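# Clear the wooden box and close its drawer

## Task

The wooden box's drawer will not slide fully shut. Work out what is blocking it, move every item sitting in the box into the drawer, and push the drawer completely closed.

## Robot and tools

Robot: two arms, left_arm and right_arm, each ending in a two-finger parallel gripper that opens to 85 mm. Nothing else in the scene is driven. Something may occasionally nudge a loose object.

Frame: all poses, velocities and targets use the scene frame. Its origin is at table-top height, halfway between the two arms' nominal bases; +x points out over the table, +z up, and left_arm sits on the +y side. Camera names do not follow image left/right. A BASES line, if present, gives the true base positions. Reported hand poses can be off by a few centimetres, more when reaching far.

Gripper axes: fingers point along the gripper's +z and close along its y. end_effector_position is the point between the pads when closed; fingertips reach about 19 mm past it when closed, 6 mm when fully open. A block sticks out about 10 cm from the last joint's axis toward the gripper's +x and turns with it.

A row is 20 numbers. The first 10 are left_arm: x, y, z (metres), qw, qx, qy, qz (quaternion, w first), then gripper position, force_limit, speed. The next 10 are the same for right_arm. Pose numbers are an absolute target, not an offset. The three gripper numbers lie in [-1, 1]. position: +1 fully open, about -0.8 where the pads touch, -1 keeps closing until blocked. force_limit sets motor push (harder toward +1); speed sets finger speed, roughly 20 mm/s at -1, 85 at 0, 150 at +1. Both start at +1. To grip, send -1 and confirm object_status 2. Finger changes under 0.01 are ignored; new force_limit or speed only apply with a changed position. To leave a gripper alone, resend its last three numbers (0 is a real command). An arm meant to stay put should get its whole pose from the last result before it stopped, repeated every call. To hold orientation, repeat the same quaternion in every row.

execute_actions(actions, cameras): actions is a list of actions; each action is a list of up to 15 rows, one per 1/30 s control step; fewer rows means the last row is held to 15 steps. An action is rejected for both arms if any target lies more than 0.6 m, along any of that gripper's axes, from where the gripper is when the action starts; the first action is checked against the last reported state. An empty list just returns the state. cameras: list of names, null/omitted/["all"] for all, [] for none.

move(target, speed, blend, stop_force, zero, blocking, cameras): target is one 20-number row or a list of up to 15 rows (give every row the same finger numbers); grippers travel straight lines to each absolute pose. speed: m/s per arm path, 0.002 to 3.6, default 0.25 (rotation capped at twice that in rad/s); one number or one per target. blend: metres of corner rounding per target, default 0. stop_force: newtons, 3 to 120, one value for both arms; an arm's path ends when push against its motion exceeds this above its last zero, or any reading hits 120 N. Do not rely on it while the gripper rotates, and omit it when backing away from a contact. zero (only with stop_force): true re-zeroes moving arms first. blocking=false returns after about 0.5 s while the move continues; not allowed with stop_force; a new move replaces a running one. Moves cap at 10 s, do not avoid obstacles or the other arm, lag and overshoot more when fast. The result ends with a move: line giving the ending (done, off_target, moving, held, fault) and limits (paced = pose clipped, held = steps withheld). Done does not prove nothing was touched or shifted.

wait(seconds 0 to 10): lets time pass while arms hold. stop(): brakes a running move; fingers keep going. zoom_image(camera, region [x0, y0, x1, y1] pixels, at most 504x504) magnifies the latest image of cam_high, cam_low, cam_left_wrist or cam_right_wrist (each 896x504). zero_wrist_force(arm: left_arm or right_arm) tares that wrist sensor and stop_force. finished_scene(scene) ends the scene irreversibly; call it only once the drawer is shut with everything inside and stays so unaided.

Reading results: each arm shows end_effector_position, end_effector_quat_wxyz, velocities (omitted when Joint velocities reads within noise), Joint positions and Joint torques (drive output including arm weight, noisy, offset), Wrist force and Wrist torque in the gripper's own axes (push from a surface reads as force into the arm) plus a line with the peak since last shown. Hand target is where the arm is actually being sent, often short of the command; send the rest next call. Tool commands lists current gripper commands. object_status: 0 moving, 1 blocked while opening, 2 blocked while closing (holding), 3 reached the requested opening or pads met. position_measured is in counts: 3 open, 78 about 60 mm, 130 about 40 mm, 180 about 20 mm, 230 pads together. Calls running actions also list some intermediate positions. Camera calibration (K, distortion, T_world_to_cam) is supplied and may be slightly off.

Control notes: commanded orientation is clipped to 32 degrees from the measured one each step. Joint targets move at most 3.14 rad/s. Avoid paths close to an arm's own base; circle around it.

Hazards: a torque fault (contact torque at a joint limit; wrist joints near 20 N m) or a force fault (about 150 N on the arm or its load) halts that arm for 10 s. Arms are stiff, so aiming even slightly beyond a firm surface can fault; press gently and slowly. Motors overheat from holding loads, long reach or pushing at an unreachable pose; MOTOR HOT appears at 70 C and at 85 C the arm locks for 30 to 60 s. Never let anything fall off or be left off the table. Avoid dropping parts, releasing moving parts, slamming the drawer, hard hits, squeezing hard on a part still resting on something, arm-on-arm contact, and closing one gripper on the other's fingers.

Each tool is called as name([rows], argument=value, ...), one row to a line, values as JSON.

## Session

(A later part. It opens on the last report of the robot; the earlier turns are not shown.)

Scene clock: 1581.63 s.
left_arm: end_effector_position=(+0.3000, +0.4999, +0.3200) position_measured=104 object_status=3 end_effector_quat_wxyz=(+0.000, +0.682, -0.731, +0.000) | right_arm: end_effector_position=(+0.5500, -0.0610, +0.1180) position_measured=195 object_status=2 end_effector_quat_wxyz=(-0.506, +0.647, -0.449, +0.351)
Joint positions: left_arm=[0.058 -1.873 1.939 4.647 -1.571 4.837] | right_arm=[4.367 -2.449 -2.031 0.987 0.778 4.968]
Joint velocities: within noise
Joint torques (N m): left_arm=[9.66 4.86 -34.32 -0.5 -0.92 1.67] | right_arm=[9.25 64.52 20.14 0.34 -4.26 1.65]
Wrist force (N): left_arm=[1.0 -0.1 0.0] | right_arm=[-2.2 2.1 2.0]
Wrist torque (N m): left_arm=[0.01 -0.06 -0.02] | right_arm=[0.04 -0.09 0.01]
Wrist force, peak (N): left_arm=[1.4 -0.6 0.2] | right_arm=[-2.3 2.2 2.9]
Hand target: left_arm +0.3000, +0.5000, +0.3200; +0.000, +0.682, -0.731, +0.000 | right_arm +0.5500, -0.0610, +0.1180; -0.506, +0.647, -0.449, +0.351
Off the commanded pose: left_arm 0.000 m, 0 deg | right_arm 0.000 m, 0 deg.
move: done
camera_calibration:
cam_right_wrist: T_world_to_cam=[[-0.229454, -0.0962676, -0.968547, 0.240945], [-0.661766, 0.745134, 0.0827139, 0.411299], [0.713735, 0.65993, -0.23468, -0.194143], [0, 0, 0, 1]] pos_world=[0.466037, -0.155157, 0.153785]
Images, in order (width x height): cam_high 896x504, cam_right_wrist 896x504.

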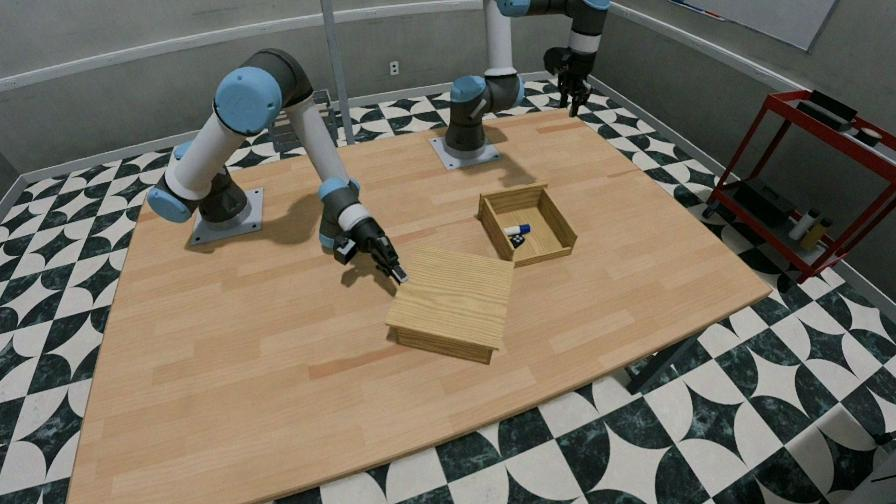

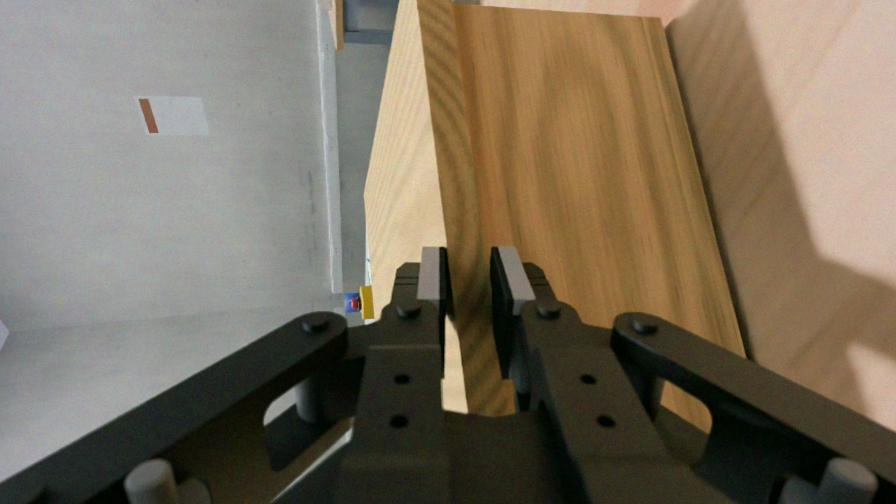

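move([
  [0.30,0.50,0.32,0,-0.682,0.7314,0,0.2,-0.5,-0.8,0.533,-0.023,0.118,0.437,-0.5593,0.5547,-0.4335,-1,-0.3,-1],
  [0.30,0.50,0.32,0,-0.682,0.7314,0,0.2,-0.5,-0.8,0.5275,0.0186,0.118,0.3533,-0.4522,0.6449,-0.5041,-1,-0.3,-1],
], speed=0.05, cameras=["cam_high","cam_right_wrist","cam_low"])

Scene clock: 1604.27 s.
left_arm: end_effector_position=(+0.3000, +0.5000, +0.3200) position_measured=104 object_status=3 end_effector_quat_wxyz=(+0.000, +0.682, -0.731, +0.000) | right_arm: end_effector_position=(+0.5282, +0.0183, +0.1180) position_measured=198 object_status=2 end_effector_quat_wxyz=(+0.383, -0.498, +0.616, -0.475) end_effector_velocity=(+0.000, +0.002, +0.001) end_effector_angular_velocity=(+0.000, +0.000, +0.000)
Joint positions: left_arm=[0.058 -1.873 1.939 4.647 -1.571 4.837] | right_arm=[4.543 -2.347 -1.734 -0.631 0.258 6.282]
Joint velocities: left_arm=[within noise] | right_arm=[0 0.001 0.004 -0.006 0 0]
Joint torques (N m): left_arm=[7.46 3.42 -31.47 -0.57 -1.25 1.16] | right_arm=[9.31 26.06 29.05 0.65 1.1 1.84]
Wrist force (N): left_arm=[1.0 -0.1 0.3] | right_arm=[-0.6 0.6 -0.7]
Wrist torque (N m): left_arm=[0.02 -0.06 -0.02] | right_arm=[0.42 0.19 0.07]
Wrist force, peak (N): left_arm=[1.3 0.0 0.1] | right_arm=[-1.0 1.3 -5.0]
Hand target: left_arm +0.3000, +0.5000, +0.3200; +0.000, +0.682, -0.731, +0.000 | right_arm +0.5281, +0.0185, +0.1180; +0.383, -0.498, +0.616, -0.475
Off the commanded pose: left_arm 0.000 m, 0 deg | right_arm 0.001 m, 8 deg.
joint sent to its limit (right arm) — joint 6 (wrist 3), upper limit. The joint targets are off in orientation, not in position.
move: off_target (right_arm)
camera_calibration:
cam_right_wrist: T_world_to_cam=[[-0.258179, 0.045203, -0.965039, 0.255785], [-0.15311, 0.984366, 0.0870702, 0.0641486], [0.953887, 0.170237, -0.247222, -0.347249], [0, 0, 0, 1]] pos_world=[0.407097, -0.0155934, 0.155409]
Images, in order (width x height): cam_high 896x504, cam_low 896x504, cam_right_wrist 896x504.

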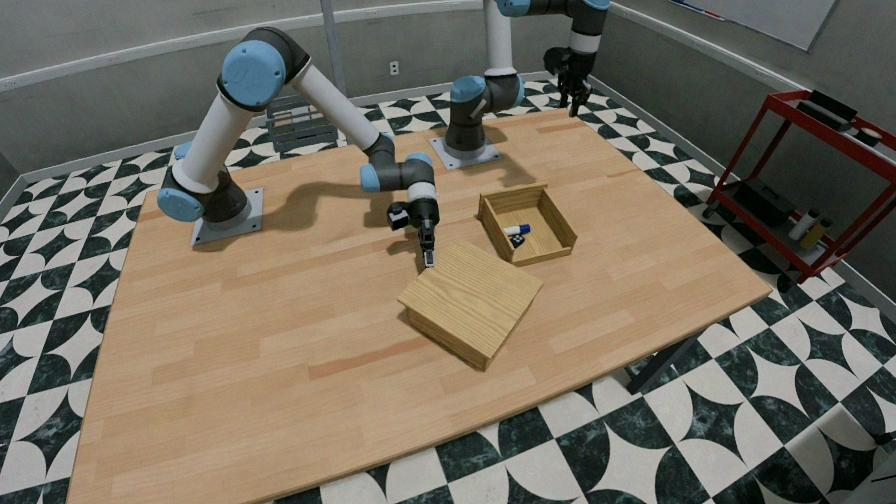

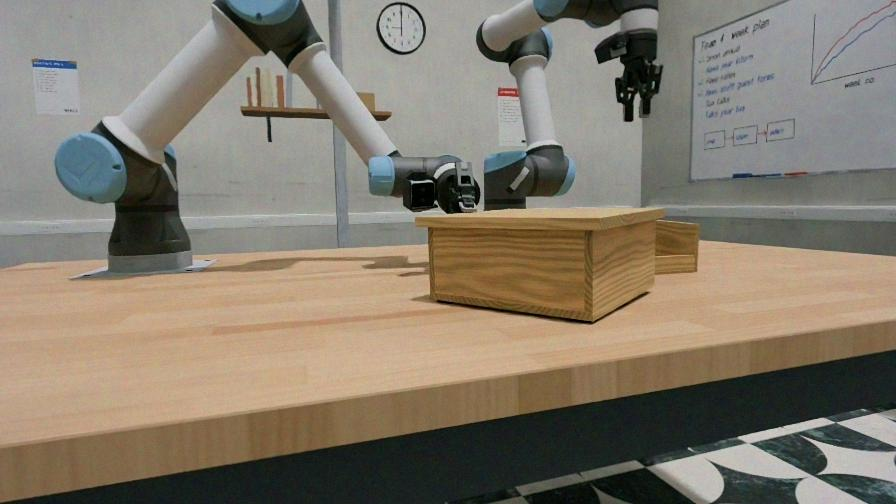

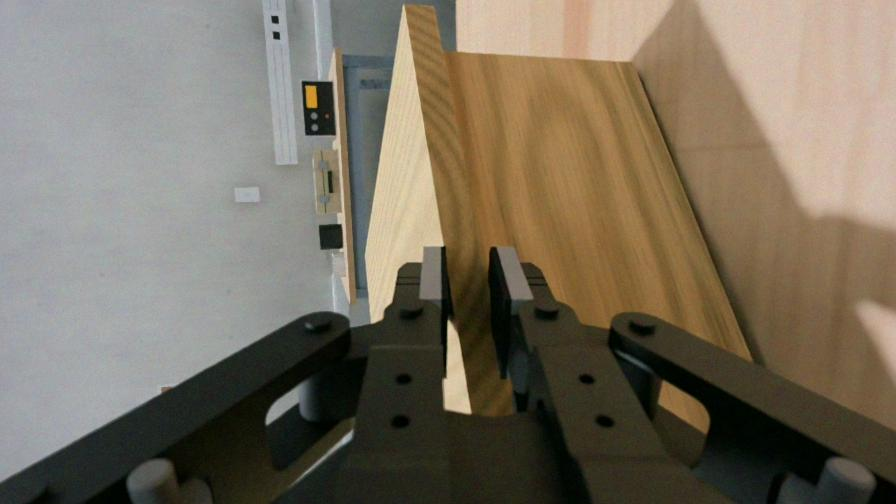

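move([
  [0.30,0.50,0.32,0,-0.682,0.7314,0,0.2,-0.5,-0.8,0.5282,0.0183,0.118,0.383,-0.498,0.616,-0.475,0.2,-0.5,-0.8],
  [0.30,0.50,0.32,0,-0.682,0.7314,0,0.2,-0.5,-0.8,0.46,0.03,0.135,0.383,-0.498,0.616,-0.475,0.2,-0.5,-0.8],
  [0.30,0.50,0.32,0,-0.682,0.7314,0,0.2,-0.5,-0.8,0.46,-0.03,0.28,0.437,-0.5593,0.5547,-0.4335,0.2,-0.5,-0.8],
], speed=[0.04,0.06,0.2], cameras=["cam_high"])

move([
  [0.30,0.50,0.32,0,-0.682,0.7314,0,0.2,-0.5,-0.8,0.55,-0.22,0.28,0.5056,-0.6471,0.4491,-0.3511,0.2,-0.5,-0.8],
  [0.30,0.50,0.32,0,-0.682,0.7314,0,0.2,-0.5,-0.8,0.72,-0.25,0.23,0.6103,-0.781,0.1024,-0.0801,0.2,-0.5,-0.8],
  [0.30,0.50,0.32,0,-0.682,0.7314,0,0.2,-0.5,-0.8,0.785,-0.15,0.15,0.5946,-0.7607,-0.2043,0.1596,0.2,-0.5,-0.8],
], speed=0.3)

Scene clock: 1650.37 s.
left_arm: end_effector_position=(+0.3000, +0.5000, +0.3200) position_measured=104 object_status=3 end_effector_quat_wxyz=(+0.000, +0.682, -0.731, +0.000) | right_arm: end_effector_position=(+0.4600, -0.0300, +0.2800) position_measured=104 object_status=3 end_effector_quat_wxyz=(-0.437, +0.559, -0.555, +0.434)
Joint positions: left_arm=[0.058 -1.873 1.939 4.647 -1.571 4.837] | right_arm=[4.644 -1.939 -2.052 -0.274 0.272 5.82]
Joint velocities: within noise
Joint torques (N m): left_arm=[6.45 3.81 -32.11 -0.71 -1.28 1.32] | right_arm=[-7.76 13.63 7.03 4.92 0.91 -2.03]
Wrist force (N): left_arm=[1.1 0.0 0.2] | right_arm=[-1.5 0.2 -0.7]
Wrist torque (N m): left_arm=[0.02 -0.09 -0.02] | right_arm=[0.10 0.18 0.29]
Wrist force, peak (N): left_arm=[1.3 -0.2 0.3] | right_arm=[-2.2 2.4 0.2]
Hand target: left_arm +0.3000, +0.5000, +0.3200; +0.000, +0.682, -0.731, +0.000 | right_arm +0.4600, -0.0300, +0.2800; -0.437, +0.559, -0.555, +0.434
Off the commanded pose: left_arm 0.000 m, 0 deg | right_arm 0.000 m, 0 deg.
move: done
Images, in order (width x height): cam_high 896x504.

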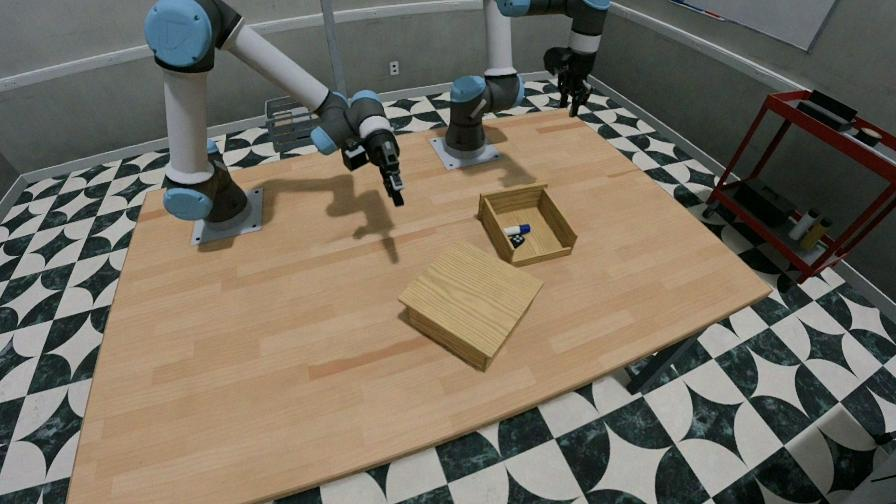

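Scene clock: 1656.77 s.
left_arm: end_effector_position=(+0.3000, +0.5000, +0.3200) position_measured=104 object_status=3 end_effector_quat_wxyz=(+0.000, +0.682, -0.731, +0.000) | right_arm: end_effector_position=(+0.7844, -0.1501, +0.1500) position_measured=104 object_status=3 end_effector_quat_wxyz=(-0.594, +0.762, +0.202, -0.157)
Joint positions: left_arm=[0.058 -1.873 1.939 4.647 -1.571 4.837] | right_arm=[3.501 -2.958 -0.182 -2.242 2.824 2.444]
Joint velocities: within noise
Joint torques (N m): left_arm=[7.46 1.96 -32.86 -0.61 -0.93 1.08] | right_arm=[9.29 40.52 37.8 -1.19 -1.21 -1.98]
Wrist force (N): left_arm=[0.8 -0.2 0.0] | right_arm=[-1.2 -0.2 -1.4]
Wrist torque (N m): left_arm=[0.00 -0.03 -0.02] | right_arm=[-0.03 0.03 0.30]
Wrist force, peak (N): left_arm=[1.3 -0.1 0.2] | right_arm=[-4.7 0.9 -3.6]
Hand target: left_arm +0.3000, +0.5000, +0.3200; +0.000, +0.682, -0.731, +0.000 | right_arm +0.7844, -0.1501, +0.1500; -0.594, +0.762, +0.202, -0.157
Off the commanded pose: left_arm 0.000 m, 0 deg | right_arm 0.001 m, 0 deg.
move: done
camera_calibration:
cam_left_wrist: T_world_to_cam=[[-0.99875, 0.0491768, 0.00898933, 0.283572], [0.0495268, 0.94887, 0.311757, -0.568499], [0.00680152, 0.311812, -0.950119, 0.271398], [0, 0, 0, 1]] pos_world=[0.309528, 0.440861, 0.432545]
cam_right_wrist: T_world_to_cam=[[0.134391, -0.213101, -0.967743, 0.0140346], [-0.630519, -0.771788, 0.0823908, 0.377947], [-0.764451, 0.599108, -0.238085, 0.855761], [0, 0, 0, 1]] pos_world=[0.890604, -0.218008, 0.186187]

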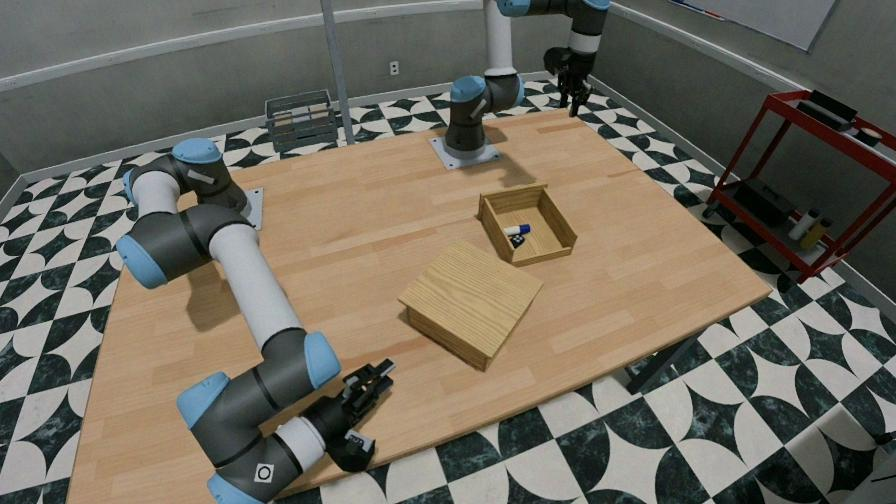

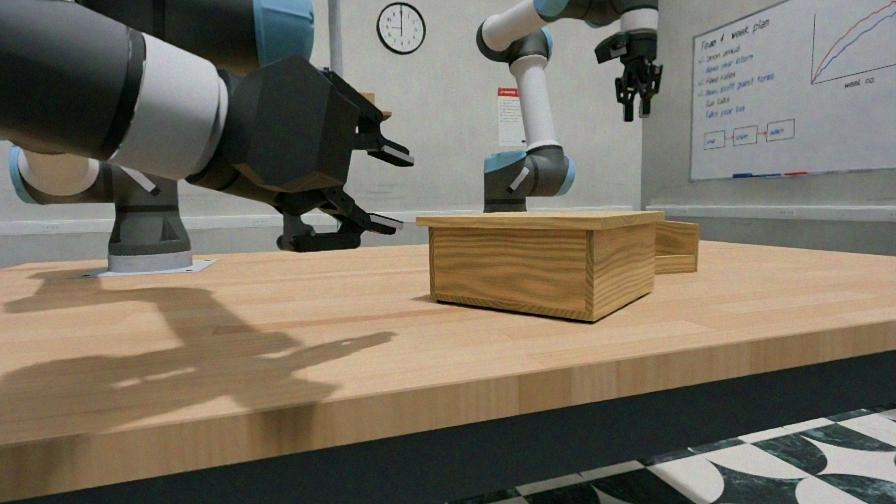

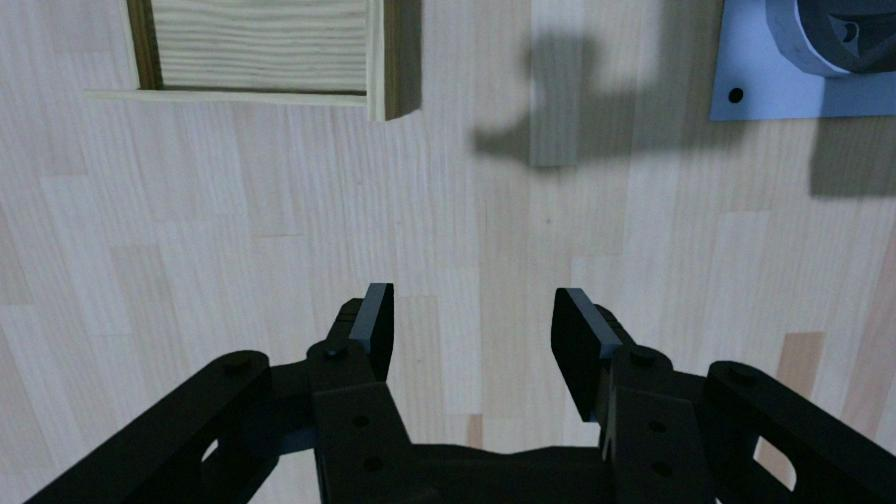

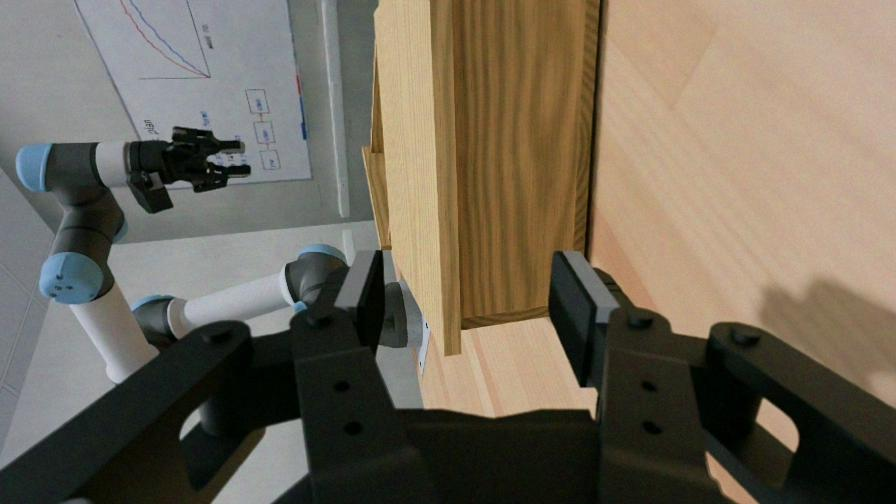

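move([
  [0.30,0.50,0.32,0,-0.682,0.7314,0,0.2,-0.5,-0.8,0.745,-0.068,0.120,0.5946,-0.7607,-0.2043,0.1596,0.0,-0.5,-0.8],
], speed=0.12, cameras=["cam_low","cam_right_wrist"])

zoom_image(camera="cam_low", region=[300, 160, 760, 390])

Scene clock: 1681.43 s.
left_arm: end_effector_position=(+0.3000, +0.5000, +0.3200) position_measured=104 object_status=3 end_effector_quat_wxyz=(+0.000, +0.682, -0.731, +0.000) | right_arm: end_effector_position=(+0.7450, -0.0681, +0.1200) position_measured=129 object_status=3 end_effector_quat_wxyz=(-0.595, +0.761, +0.205, -0.160)
Joint positions: left_arm=[0.058 -1.873 1.939 4.647 -1.571 4.837] | right_arm=[3.604 -2.813 -0.62 -1.688 2.876 2.72]
Joint velocities: within noise
Joint torques (N m): left_arm=[7.17 2.55 -32.4 -0.74 -0.97 1.07] | right_arm=[7.64 91.09 14.74 5.12 5.13 1.6]
Wrist force (N): left_arm=[0.9 0.0 0.2] | right_arm=[-1.0 0.1 -0.9]
Wrist torque (N m): left_arm=[0.03 -0.05 -0.02] | right_arm=[0.02 0.03 0.28]
Wrist force, peak (N): left_arm=[1.4 -0.1 0.1] | right_arm=[-1.6 1.4 -2.0]
Hand target: left_arm +0.3000, +0.5000, +0.3200; +0.000, +0.682, -0.731, +0.000 | right_arm +0.7450, -0.0680, +0.1200; -0.595, +0.761, +0.205, -0.160
Off the commanded pose: left_arm 0.000 m, 0 deg | right_arm 0.000 m, 0 deg.
move: done
camera_calibration:
cam_right_wrist: T_world_to_cam=[[0.132666, -0.209536, -0.968759, 0.00958345], [-0.62333, -0.77756, 0.0828193, 0.413069], [-0.770622, 0.59287, -0.233766, 0.77304], [0, 0, 0, 1]] pos_world=[0.851929, -0.135118, 0.155784]
Images, in order (width x height): cam_low 896x504, cam_right_wrist 896x504.

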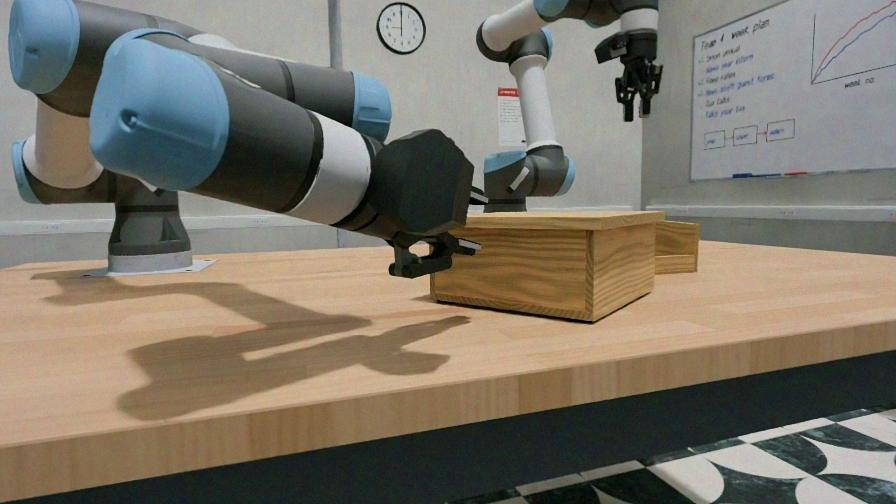

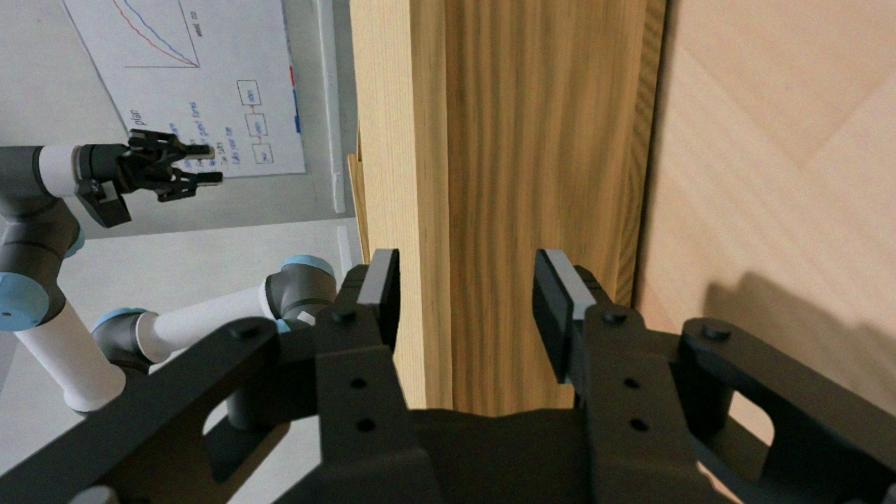

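Scaled by 1.096 from the camera's 896x504 image, which has a finer 1280x720 frame.

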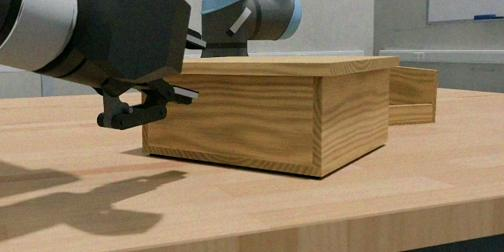

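move([
  [0.30,0.50,0.32,0,-0.682,0.7314,0,0.2,-0.5,-0.8,0.7165,-0.0187,0.123,0.5946,-0.7607,-0.2043,0.1596,0.0,-0.5,-0.8],
], speed=0.015, stop_force=5, cameras=["cam_low","cam_right_wrist"])

zoom_image(camera="cam_low", region=[300, 160, 760, 390])

Scene clock: 1699.67 s.
left_arm: end_effector_position=(+0.3000, +0.5000, +0.3200) position_measured=104 object_status=3 end_effector_quat_wxyz=(+0.000, +0.682, -0.731, +0.000) | right_arm: end_effector_position=(+0.7165, -0.0187, +0.1230) position_measured=129 object_status=3 end_effector_quat_wxyz=(-0.595, +0.761, +0.204, -0.160)
Joint positions: left_arm=[0.058 -1.873 1.939 4.647 -1.571 4.837] | right_arm=[3.67 -2.768 -0.769 -1.334 2.894 2.978]
Joint velocities: within noise
Joint torques (N m): left_arm=[6.03 2.4 -32.67 -0.72 -0.99 0.73] | right_arm=[9.52 89.31 12.2 5.33 5.23 1.76]
Wrist force (N): left_arm=[1.1 -0.1 0.1] | right_arm=[-1.5 -0.2 -1.1]
Wrist torque (N m): left_arm=[0.01 -0.08 -0.02] | right_arm=[0.00 0.11 0.24]
Wrist force, peak (N): left_arm=[1.3 -0.3 0.2] | right_arm=[-1.9 0.0 -1.5]
Hand target: left_arm +0.3000, +0.5000, +0.3200; +0.000, +0.682, -0.731, +0.000 | right_arm +0.7165, -0.0187, +0.1230; -0.595, +0.761, +0.204, -0.160
Off the commanded pose: left_arm 0.000 m, 0 deg | right_arm 0.000 m, 0 deg.
move: done
camera_calibration:
cam_right_wrist: T_world_to_cam=[[0.132898, -0.210192, -0.968585, 0.0263197], [-0.624662, -0.776493, 0.0827974, 0.434439], [-0.769503, 0.594035, -0.234494, 0.721822], [0, 0, 0, 1]] pos_world=[0.823324, -0.0859163, 0.158785]
Images, in order (width x height): cam_low 896x504, cam_right_wrist 896x504.

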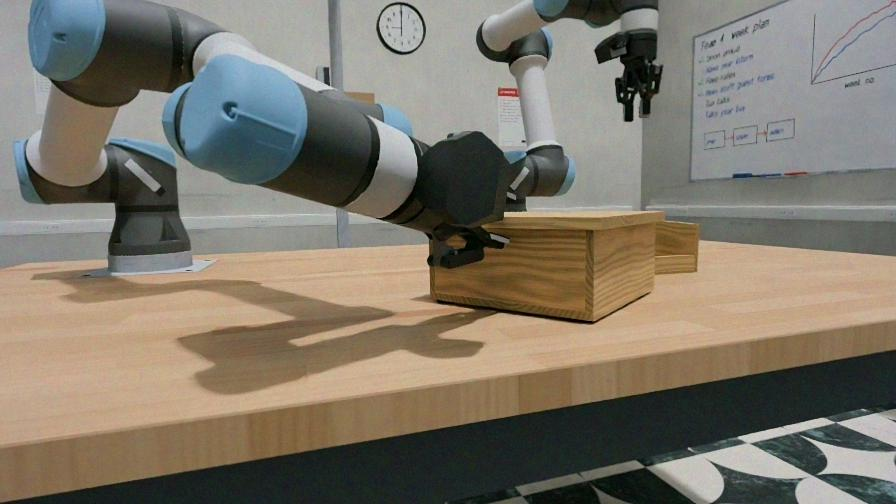

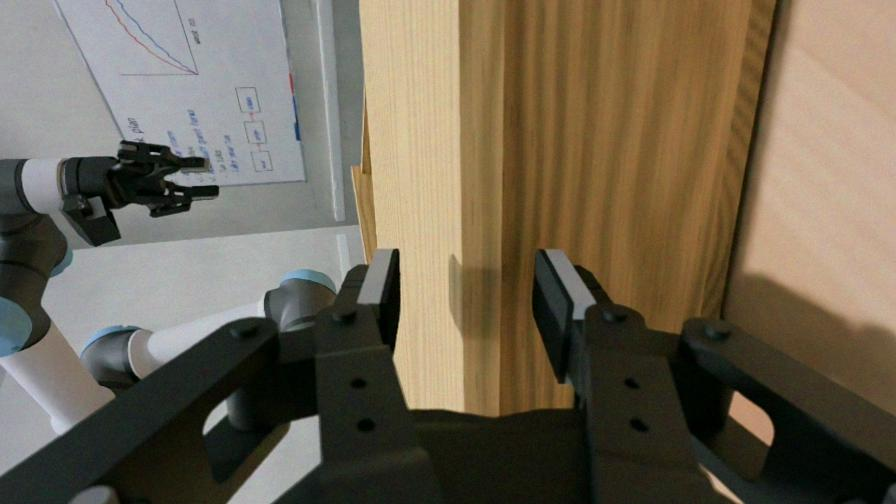

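Scaled by 1.096 from the camera's 896x504 image, which has a finer 1280x720 frame.

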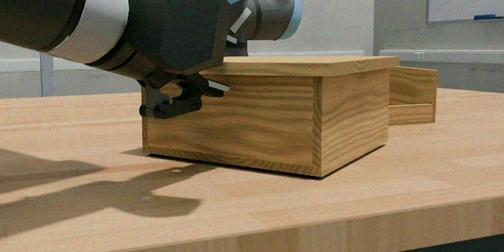

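move([
  [0.30,0.50,0.32,0,-0.682,0.7314,0,0.2,-0.5,-0.8,0.7015,0.007,0.118,0.5946,-0.7607,-0.2043,0.1596,0.0,-0.5,-0.8],
], speed=0.012, stop_force=5, cameras=["cam_low","cam_right_wrist"])

Scene clock: 1710.87 s.
left_arm: end_effector_position=(+0.3000, +0.5000, +0.3200) position_measured=104 object_status=3 end_effector_quat_wxyz=(+0.000, +0.682, -0.731, +0.000) | right_arm: end_effector_position=(+0.7117, -0.0104, +0.1215) position_measured=129 object_status=3 end_effector_quat_wxyz=(-0.595, +0.761, +0.205, -0.160)
Joint positions: left_arm=[0.058 -1.873 1.939 4.647 -1.571 4.837] | right_arm=[3.682 -2.769 -0.784 -1.276 2.896 3.022]
Joint velocities: within noise
Joint torques (N m): left_arm=[6.26 0.97 -31.99 -0.78 -1.07 0.82] | right_arm=[-7.38 74.84 37.81 0.29 -0.53 -1.08]
Wrist force (N): left_arm=[0.9 -0.2 0.2] | right_arm=[-0.8 0.1 -3.0]
Wrist torque (N m): left_arm=[0.00 -0.05 -0.02] | right_arm=[-0.05 0.15 0.22]
Wrist force, peak (N): left_arm=[1.3 -0.2 0.1] | right_arm=[-3.0 -0.4 -7.9]
Hand target: left_arm +0.3000, +0.5000, +0.3200; +0.000, +0.682, -0.731, +0.000 | right_arm +0.7117, -0.0104, +0.1215; -0.595, +0.761, +0.205, -0.160
Off the commanded pose: left_arm 0.000 m, 0 deg | right_arm 0.020 m, 0 deg.
move: contact (right_arm)
camera_calibration:
cam_right_wrist: T_world_to_cam=[[0.132875, -0.210072, -0.968614, 0.0273026], [-0.624381, -0.776719, 0.0828009, 0.43784], [-0.769735, 0.593782, -0.234372, 0.712939], [0, 0, 0, 1]] pos_world=[0.818525, -0.0775167, 0.157285]
Images, in order (width x height): cam_low 896x504, cam_right_wrist 896x504.

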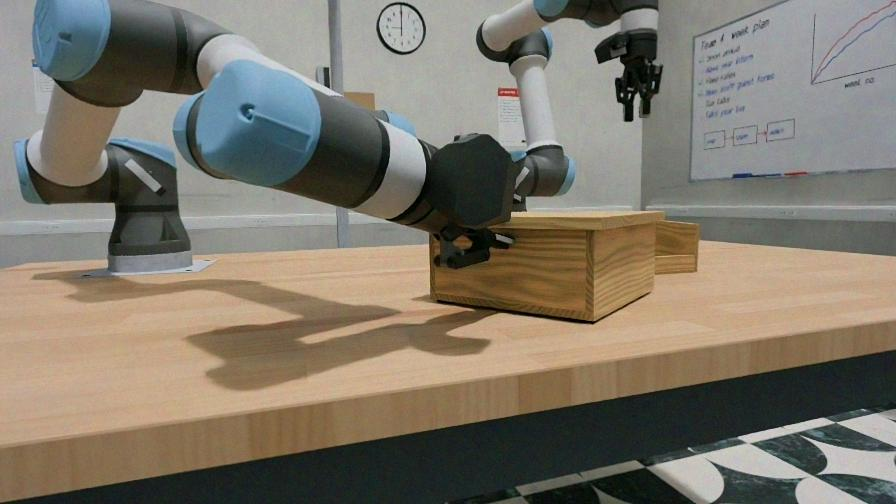

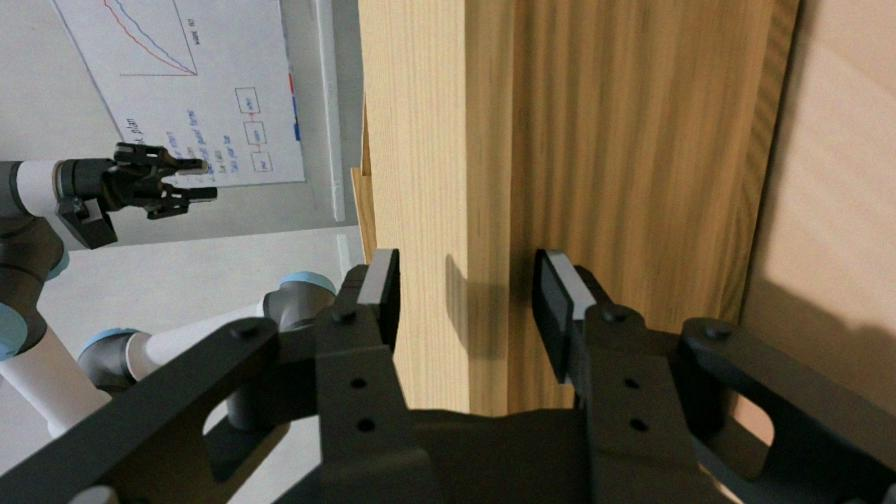

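move([
  [0.30,0.50,0.32,0,-0.682,0.7314,0,0.2,-0.5,-0.8,0.7140,-0.0144,0.1175,0.5946,-0.7607,-0.2043,0.1596,0.0,-0.2,-1],
], speed=0.02, cameras=[])

move([
  [0.30,0.50,0.32,0,-0.682,0.7314,0,0.2,-0.5,-0.8,0.7140,-0.0144,0.1175,0.5946,-0.7607,-0.2043,0.1596,-1,0.0,-1],
], speed=0.02, cameras=[])

wait(seconds=0.7, cameras=["cam_right_wrist","cam_low"])

Scene clock: 1718.90 s.
left_arm: end_effector_position=(+0.3000, +0.5000, +0.3200) position_measured=104 object_status=3 end_effector_quat_wxyz=(+0.000, +0.682, -0.731, +0.000) | right_arm: end_effector_position=(+0.7140, -0.0143, +0.1176) position_measured=129 object_status=3 end_effector_quat_wxyz=(-0.595, +0.761, +0.204, -0.160)
Joint positions: left_arm=[0.058 -1.873 1.939 4.647 -1.571 4.837] | right_arm=[3.676 -2.774 -0.777 -1.296 2.895 3.002]
Joint velocities: within noise
Joint torques (N m): left_arm=[7.16 1.63 -31.38 -0.62 -0.73 0.64] | right_arm=[-7.51 37.91 38.92 0.22 -0.92 -1.97]
Wrist force (N): left_arm=[1.1 -0.1 0.1] | right_arm=[-1.5 -0.9 -2.8]
Wrist torque (N m): left_arm=[0.00 -0.08 -0.02] | right_arm=[-0.03 0.16 0.24]
Wrist force, peak (N): left_arm=[1.3 0.0 0.0] | right_arm=[-1.6 -0.8 -2.8]
Hand target: left_arm +0.3000, +0.5000, +0.3200; +0.000, +0.682, -0.731, +0.000 | right_arm +0.7140, -0.0144, +0.1175; -0.595, +0.761, +0.204, -0.160
Off the commanded pose: left_arm 0.000 m, 0 deg | right_arm 0.000 m, 0 deg.
move: done
No camera images: "cameras" was empty.

Scene clock: 1720.70 s.
left_arm: end_effector_position=(+0.3000, +0.5000, +0.3200) position_measured=104 object_status=3 end_effector_quat_wxyz=(+0.000, +0.682, -0.731, +0.000) | right_arm: end_effector_position=(+0.7140, -0.0144, +0.1176) position_measured=199 object_status=0 end_effector_quat_wxyz=(-0.595, +0.761, +0.204, -0.160)
Joint positions: left_arm=[0.058 -1.873 1.939 4.647 -1.571 4.837] | right_arm=[3.676 -2.775 -0.777 -1.297 2.895 3.001]
Joint velocities: within noise
Joint torques (N m): left_arm=[5.85 1.78 -31.71 -1.01 -1.06 0.74] | right_arm=[0.84 39.58 21.07 0.28 -1.04 -1.4]
Wrist force (N): left_arm=[1.1 -0.1 0.0] | right_arm=[-13.3 -10.0 -13.8]
Wrist torque (N m): left_arm=[0.01 -0.08 -0.02] | right_arm=[0.34 -0.15 -0.25]
Wrist force, peak (N): left_arm=[1.3 -0.2 0.0] | right_arm=[-13.3 -10.2 -14.1]
Hand target: left_arm +0.3000, +0.5000, +0.3200; +0.000, +0.682, -0.731, +0.000 | right_arm +0.7140, -0.0144, +0.1175; -0.595, +0.761, +0.204, -0.160
Off the commanded pose: left_arm 0.000 m, 0 deg | right_arm 0.000 m, 0 deg.
move: done
No camera images: "cameras" was empty.

Scene clock: 1721.40 s.
left_arm: end_effector_position=(+0.3000, +0.5000, +0.3200) position_measured=104 object_status=3 end_effector_quat_wxyz=(+0.000, +0.682, -0.731, +0.000) | right_arm: end_effector_position=(+0.7140, -0.0144, +0.1175) position_measured=199 object_status=2 end_effector_quat_wxyz=(-0.595, +0.761, +0.204, -0.160)
Joint positions: left_arm=[0.058 -1.873 1.939 4.647 -1.571 4.837] | right_arm=[3.676 -2.775 -0.777 -1.297 2.895 3.001]
Joint velocities: within noise
Joint torques (N m): left_arm=[6.49 0.96 -31.3 -0.72 -1.05 0.7] | right_arm=[9.75 39.22 9.5 0.16 -2.39 -0.6]
Wrist force (N): left_arm=[1.0 -0.2 0.2] | right_arm=[-12.9 -10.2 -13.9]
Wrist torque (N m): left_arm=[0.00 -0.07 -0.02] | right_arm=[0.33 -0.18 -0.25]
Wrist force, peak (N): left_arm=[1.2 0.1 0.3] | right_arm=[-13.4 -10.2 -14.1]
Hand target: left_arm +0.3000, +0.5000, +0.3200; +0.000, +0.682, -0.731, +0.000 | right_arm +0.7140, -0.0144, +0.1175; -0.595, +0.761, +0.204, -0.160
Tool commands: left_gripper/position=+0.2 left_gripper/force_limit=-0.5 left_gripper/speed=-0.8 right_gripper/position=-1.0 right_gripper/force_limit=+0.0 right_gripper/speed=-1.0
Off the commanded pose: left_arm 0.000 m, 0 deg | right_arm 0.000 m, 0 deg.
wait: 0.70 s; at rest by 0.17 s
camera_calibration:
cam_right_wrist: T_world_to_cam=[[0.132943, -0.210253, -0.968566, 0.0221838], [-0.624732, -0.776437, 0.0827972, 0.436733], [-0.769439, 0.594086, -0.234574, 0.716018], [0, 0, 0, 1]] pos_world=[0.820824, -0.0816162, 0.153285]
Images, in order (width x height): cam_low 896x504, cam_right_wrist 896x504.

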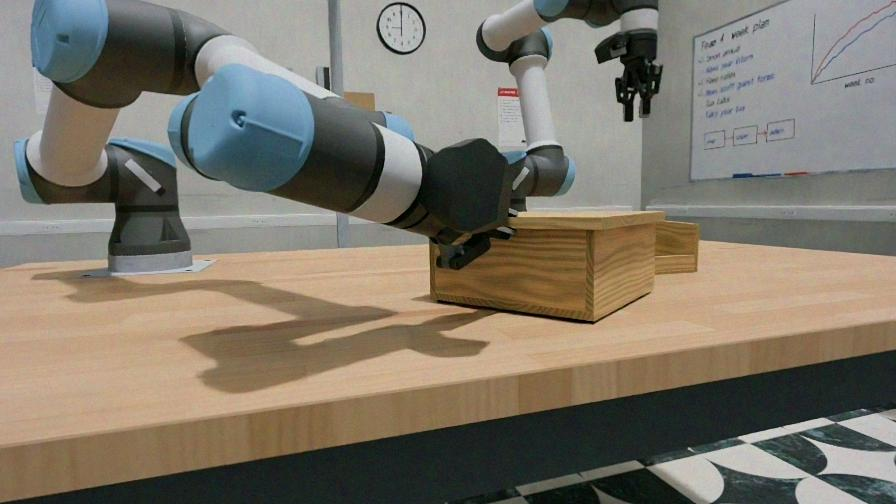

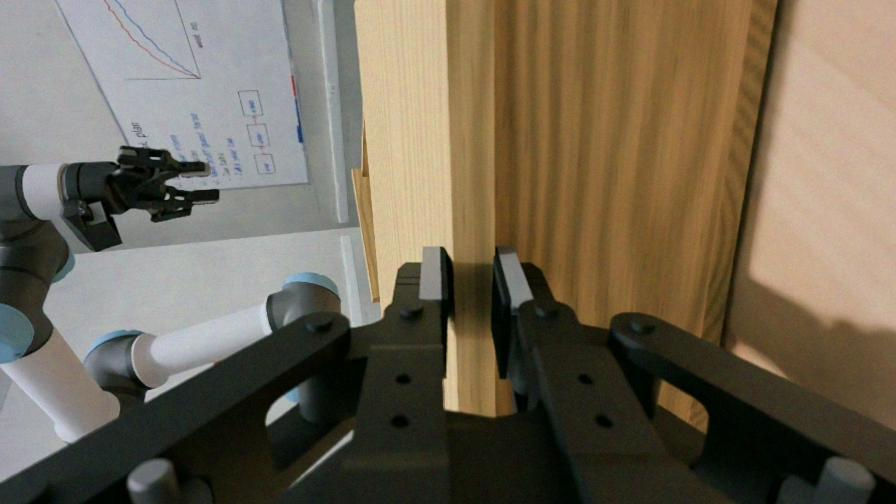

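move([
  [0.30,0.50,0.32,0,-0.682,0.7314,0,0.2,-0.5,-0.8,0.739,-0.0574,0.1185,0.5946,-0.7607,-0.2043,0.1596,-1,0.0,-1],
], speed=0.03, cameras=["cam_high"])

move([
  [0.30,0.50,0.32,0,-0.682,0.7314,0,0.2,-0.5,-0.8,0.7266,-0.0385,0.1519,0.5271,-0.8088,-0.2204,0.1374,-1,0.0,-1],
], speed=0.04)

Scene clock: 1748.43 s.
left_arm: end_effector_position=(+0.3000, +0.5000, +0.3200) position_measured=104 object_status=3 end_effector_quat_wxyz=(+0.000, +0.682, -0.731, +0.000) | right_arm: end_effector_position=(+0.7390, -0.0574, +0.1185) position_measured=199 object_status=2 end_effector_quat_wxyz=(-0.595, +0.761, +0.204, -0.160)
Joint positions: left_arm=[0.058 -1.873 1.939 4.647 -1.571 4.837] | right_arm=[3.618 -2.8 -0.664 -1.6 2.881 2.779]
Joint velocities: within noise
Joint torques (N m): left_arm=[5.68 1.8 -30.71 -0.64 -0.74 0.47] | right_arm=[-15.58 39.26 39.24 -0.66 -1.76 -1.72]
Wrist force (N): left_arm=[1.0 -0.2 0.0] | right_arm=[-1.5 -2.7 3.9]
Wrist torque (N m): left_arm=[0.00 -0.06 -0.02] | right_arm=[0.35 0.15 -0.11]
Wrist force, peak (N): left_arm=[1.5 0.0 0.2] | right_arm=[-12.9 -10.0 -14.1]
Hand target: left_arm +0.3000, +0.5000, +0.3200; +0.000, +0.682, -0.731, +0.000 | right_arm +0.7390, -0.0574, +0.1185; -0.595, +0.761, +0.204, -0.160
Off the commanded pose: left_arm 0.000 m, 0 deg | right_arm 0.000 m, 0 deg.
move: done
Images, in order (width x height): cam_high 896x504.

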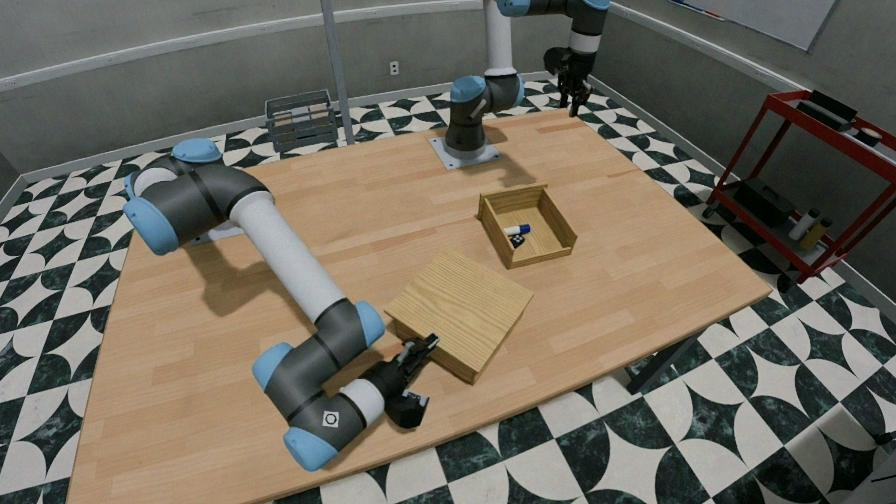

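Scene clock: 1751.10 s.
left_arm: end_effector_position=(+0.3000, +0.5000, +0.3200) position_measured=104 object_status=3 end_effector_quat_wxyz=(+0.000, +0.682, -0.731, +0.000) | right_arm: end_effector_position=(+0.7266, -0.0385, +0.1518) position_measured=199 object_status=2 end_effector_quat_wxyz=(-0.527, +0.809, +0.220, -0.138)
Joint positions: left_arm=[0.058 -1.873 1.939 4.647 -1.571 4.837] | right_arm=[3.661 -2.688 -0.755 -1.371 2.721 3.019]
Joint velocities: within noise
Joint torques (N m): left_arm=[5.48 0.06 -30.01 -0.67 -0.88 0.49] | right_arm=[7.42 89.24 13.04 5.76 -1.92 2.05]
Wrist force (N): left_arm=[1.0 -0.2 0.1] | right_arm=[-2.5 -0.2 0.8]
Wrist torque (N m): left_arm=[0.00 -0.06 -0.02] | right_arm=[0.81 0.15 0.10]
Wrist force, peak (N): left_arm=[1.3 0.0 0.1] | right_arm=[-7.6 -8.8 0.8]
Hand target: left_arm +0.3000, +0.5000, +0.3200; +0.000, +0.682, -0.731, +0.000 | right_arm +0.7266, -0.0385, +0.1519; -0.527, +0.809, +0.220, -0.137
Off the commanded pose: left_arm 0.000 m, 0 deg | right_arm 0.000 m, 0 deg.
move: done
camera_calibration:
cam_left_wrist: T_world_to_cam=[[-0.99875, 0.0491768, 0.00898933, 0.283572], [0.0495268, 0.94887, 0.311757, -0.568499], [0.00680152, 0.311812, -0.950119, 0.271398], [0, 0, 0, 1]] pos_world=[0.309528, 0.440861, 0.432545]
cam_right_wrist: T_world_to_cam=[[0.22321, -0.347454, -0.910743, -0.0309467], [-0.63503, -0.760677, 0.134566, 0.423274], [-0.739537, 0.548312, -0.390435, 0.748227], [0, 0, 0, 1]] pos_world=[0.82904, -0.0990401, 0.206991]

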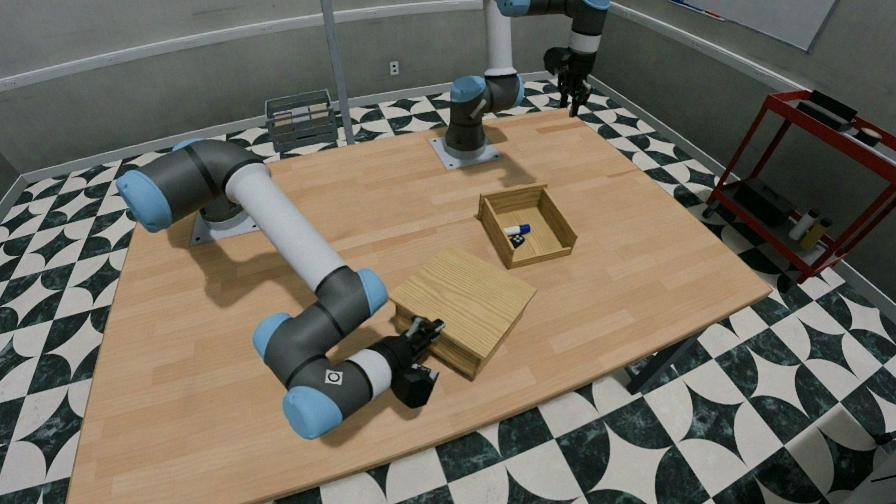

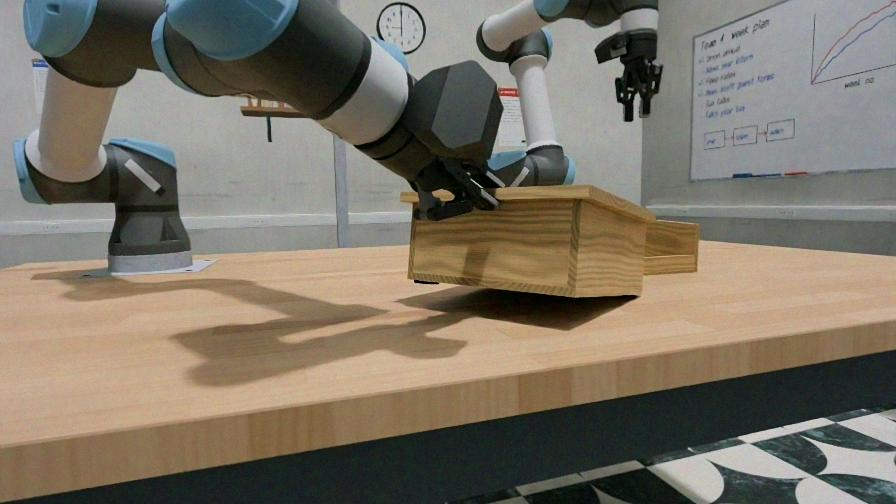

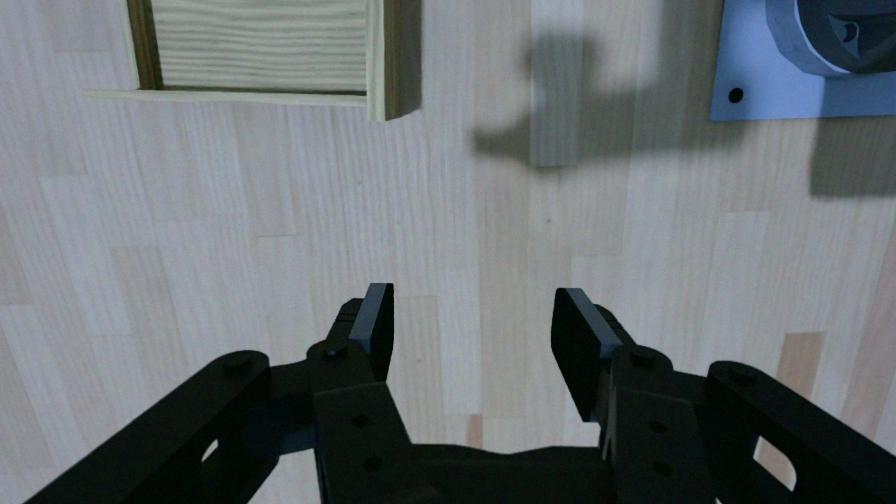

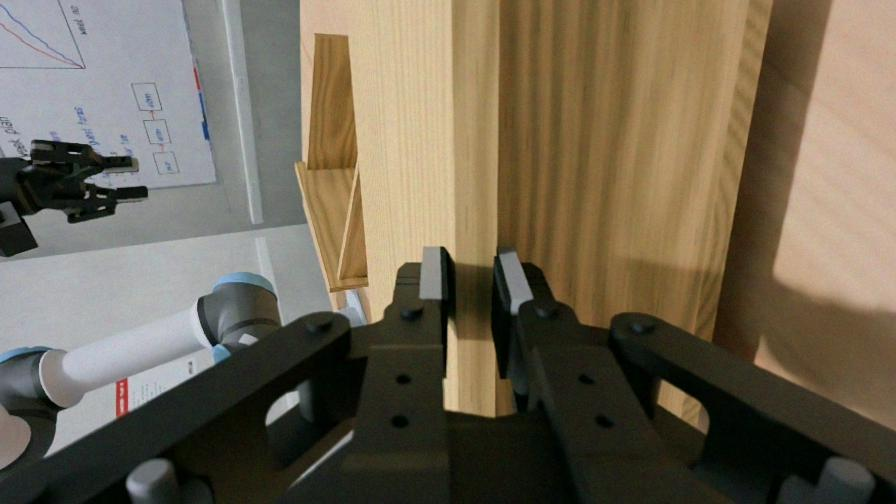

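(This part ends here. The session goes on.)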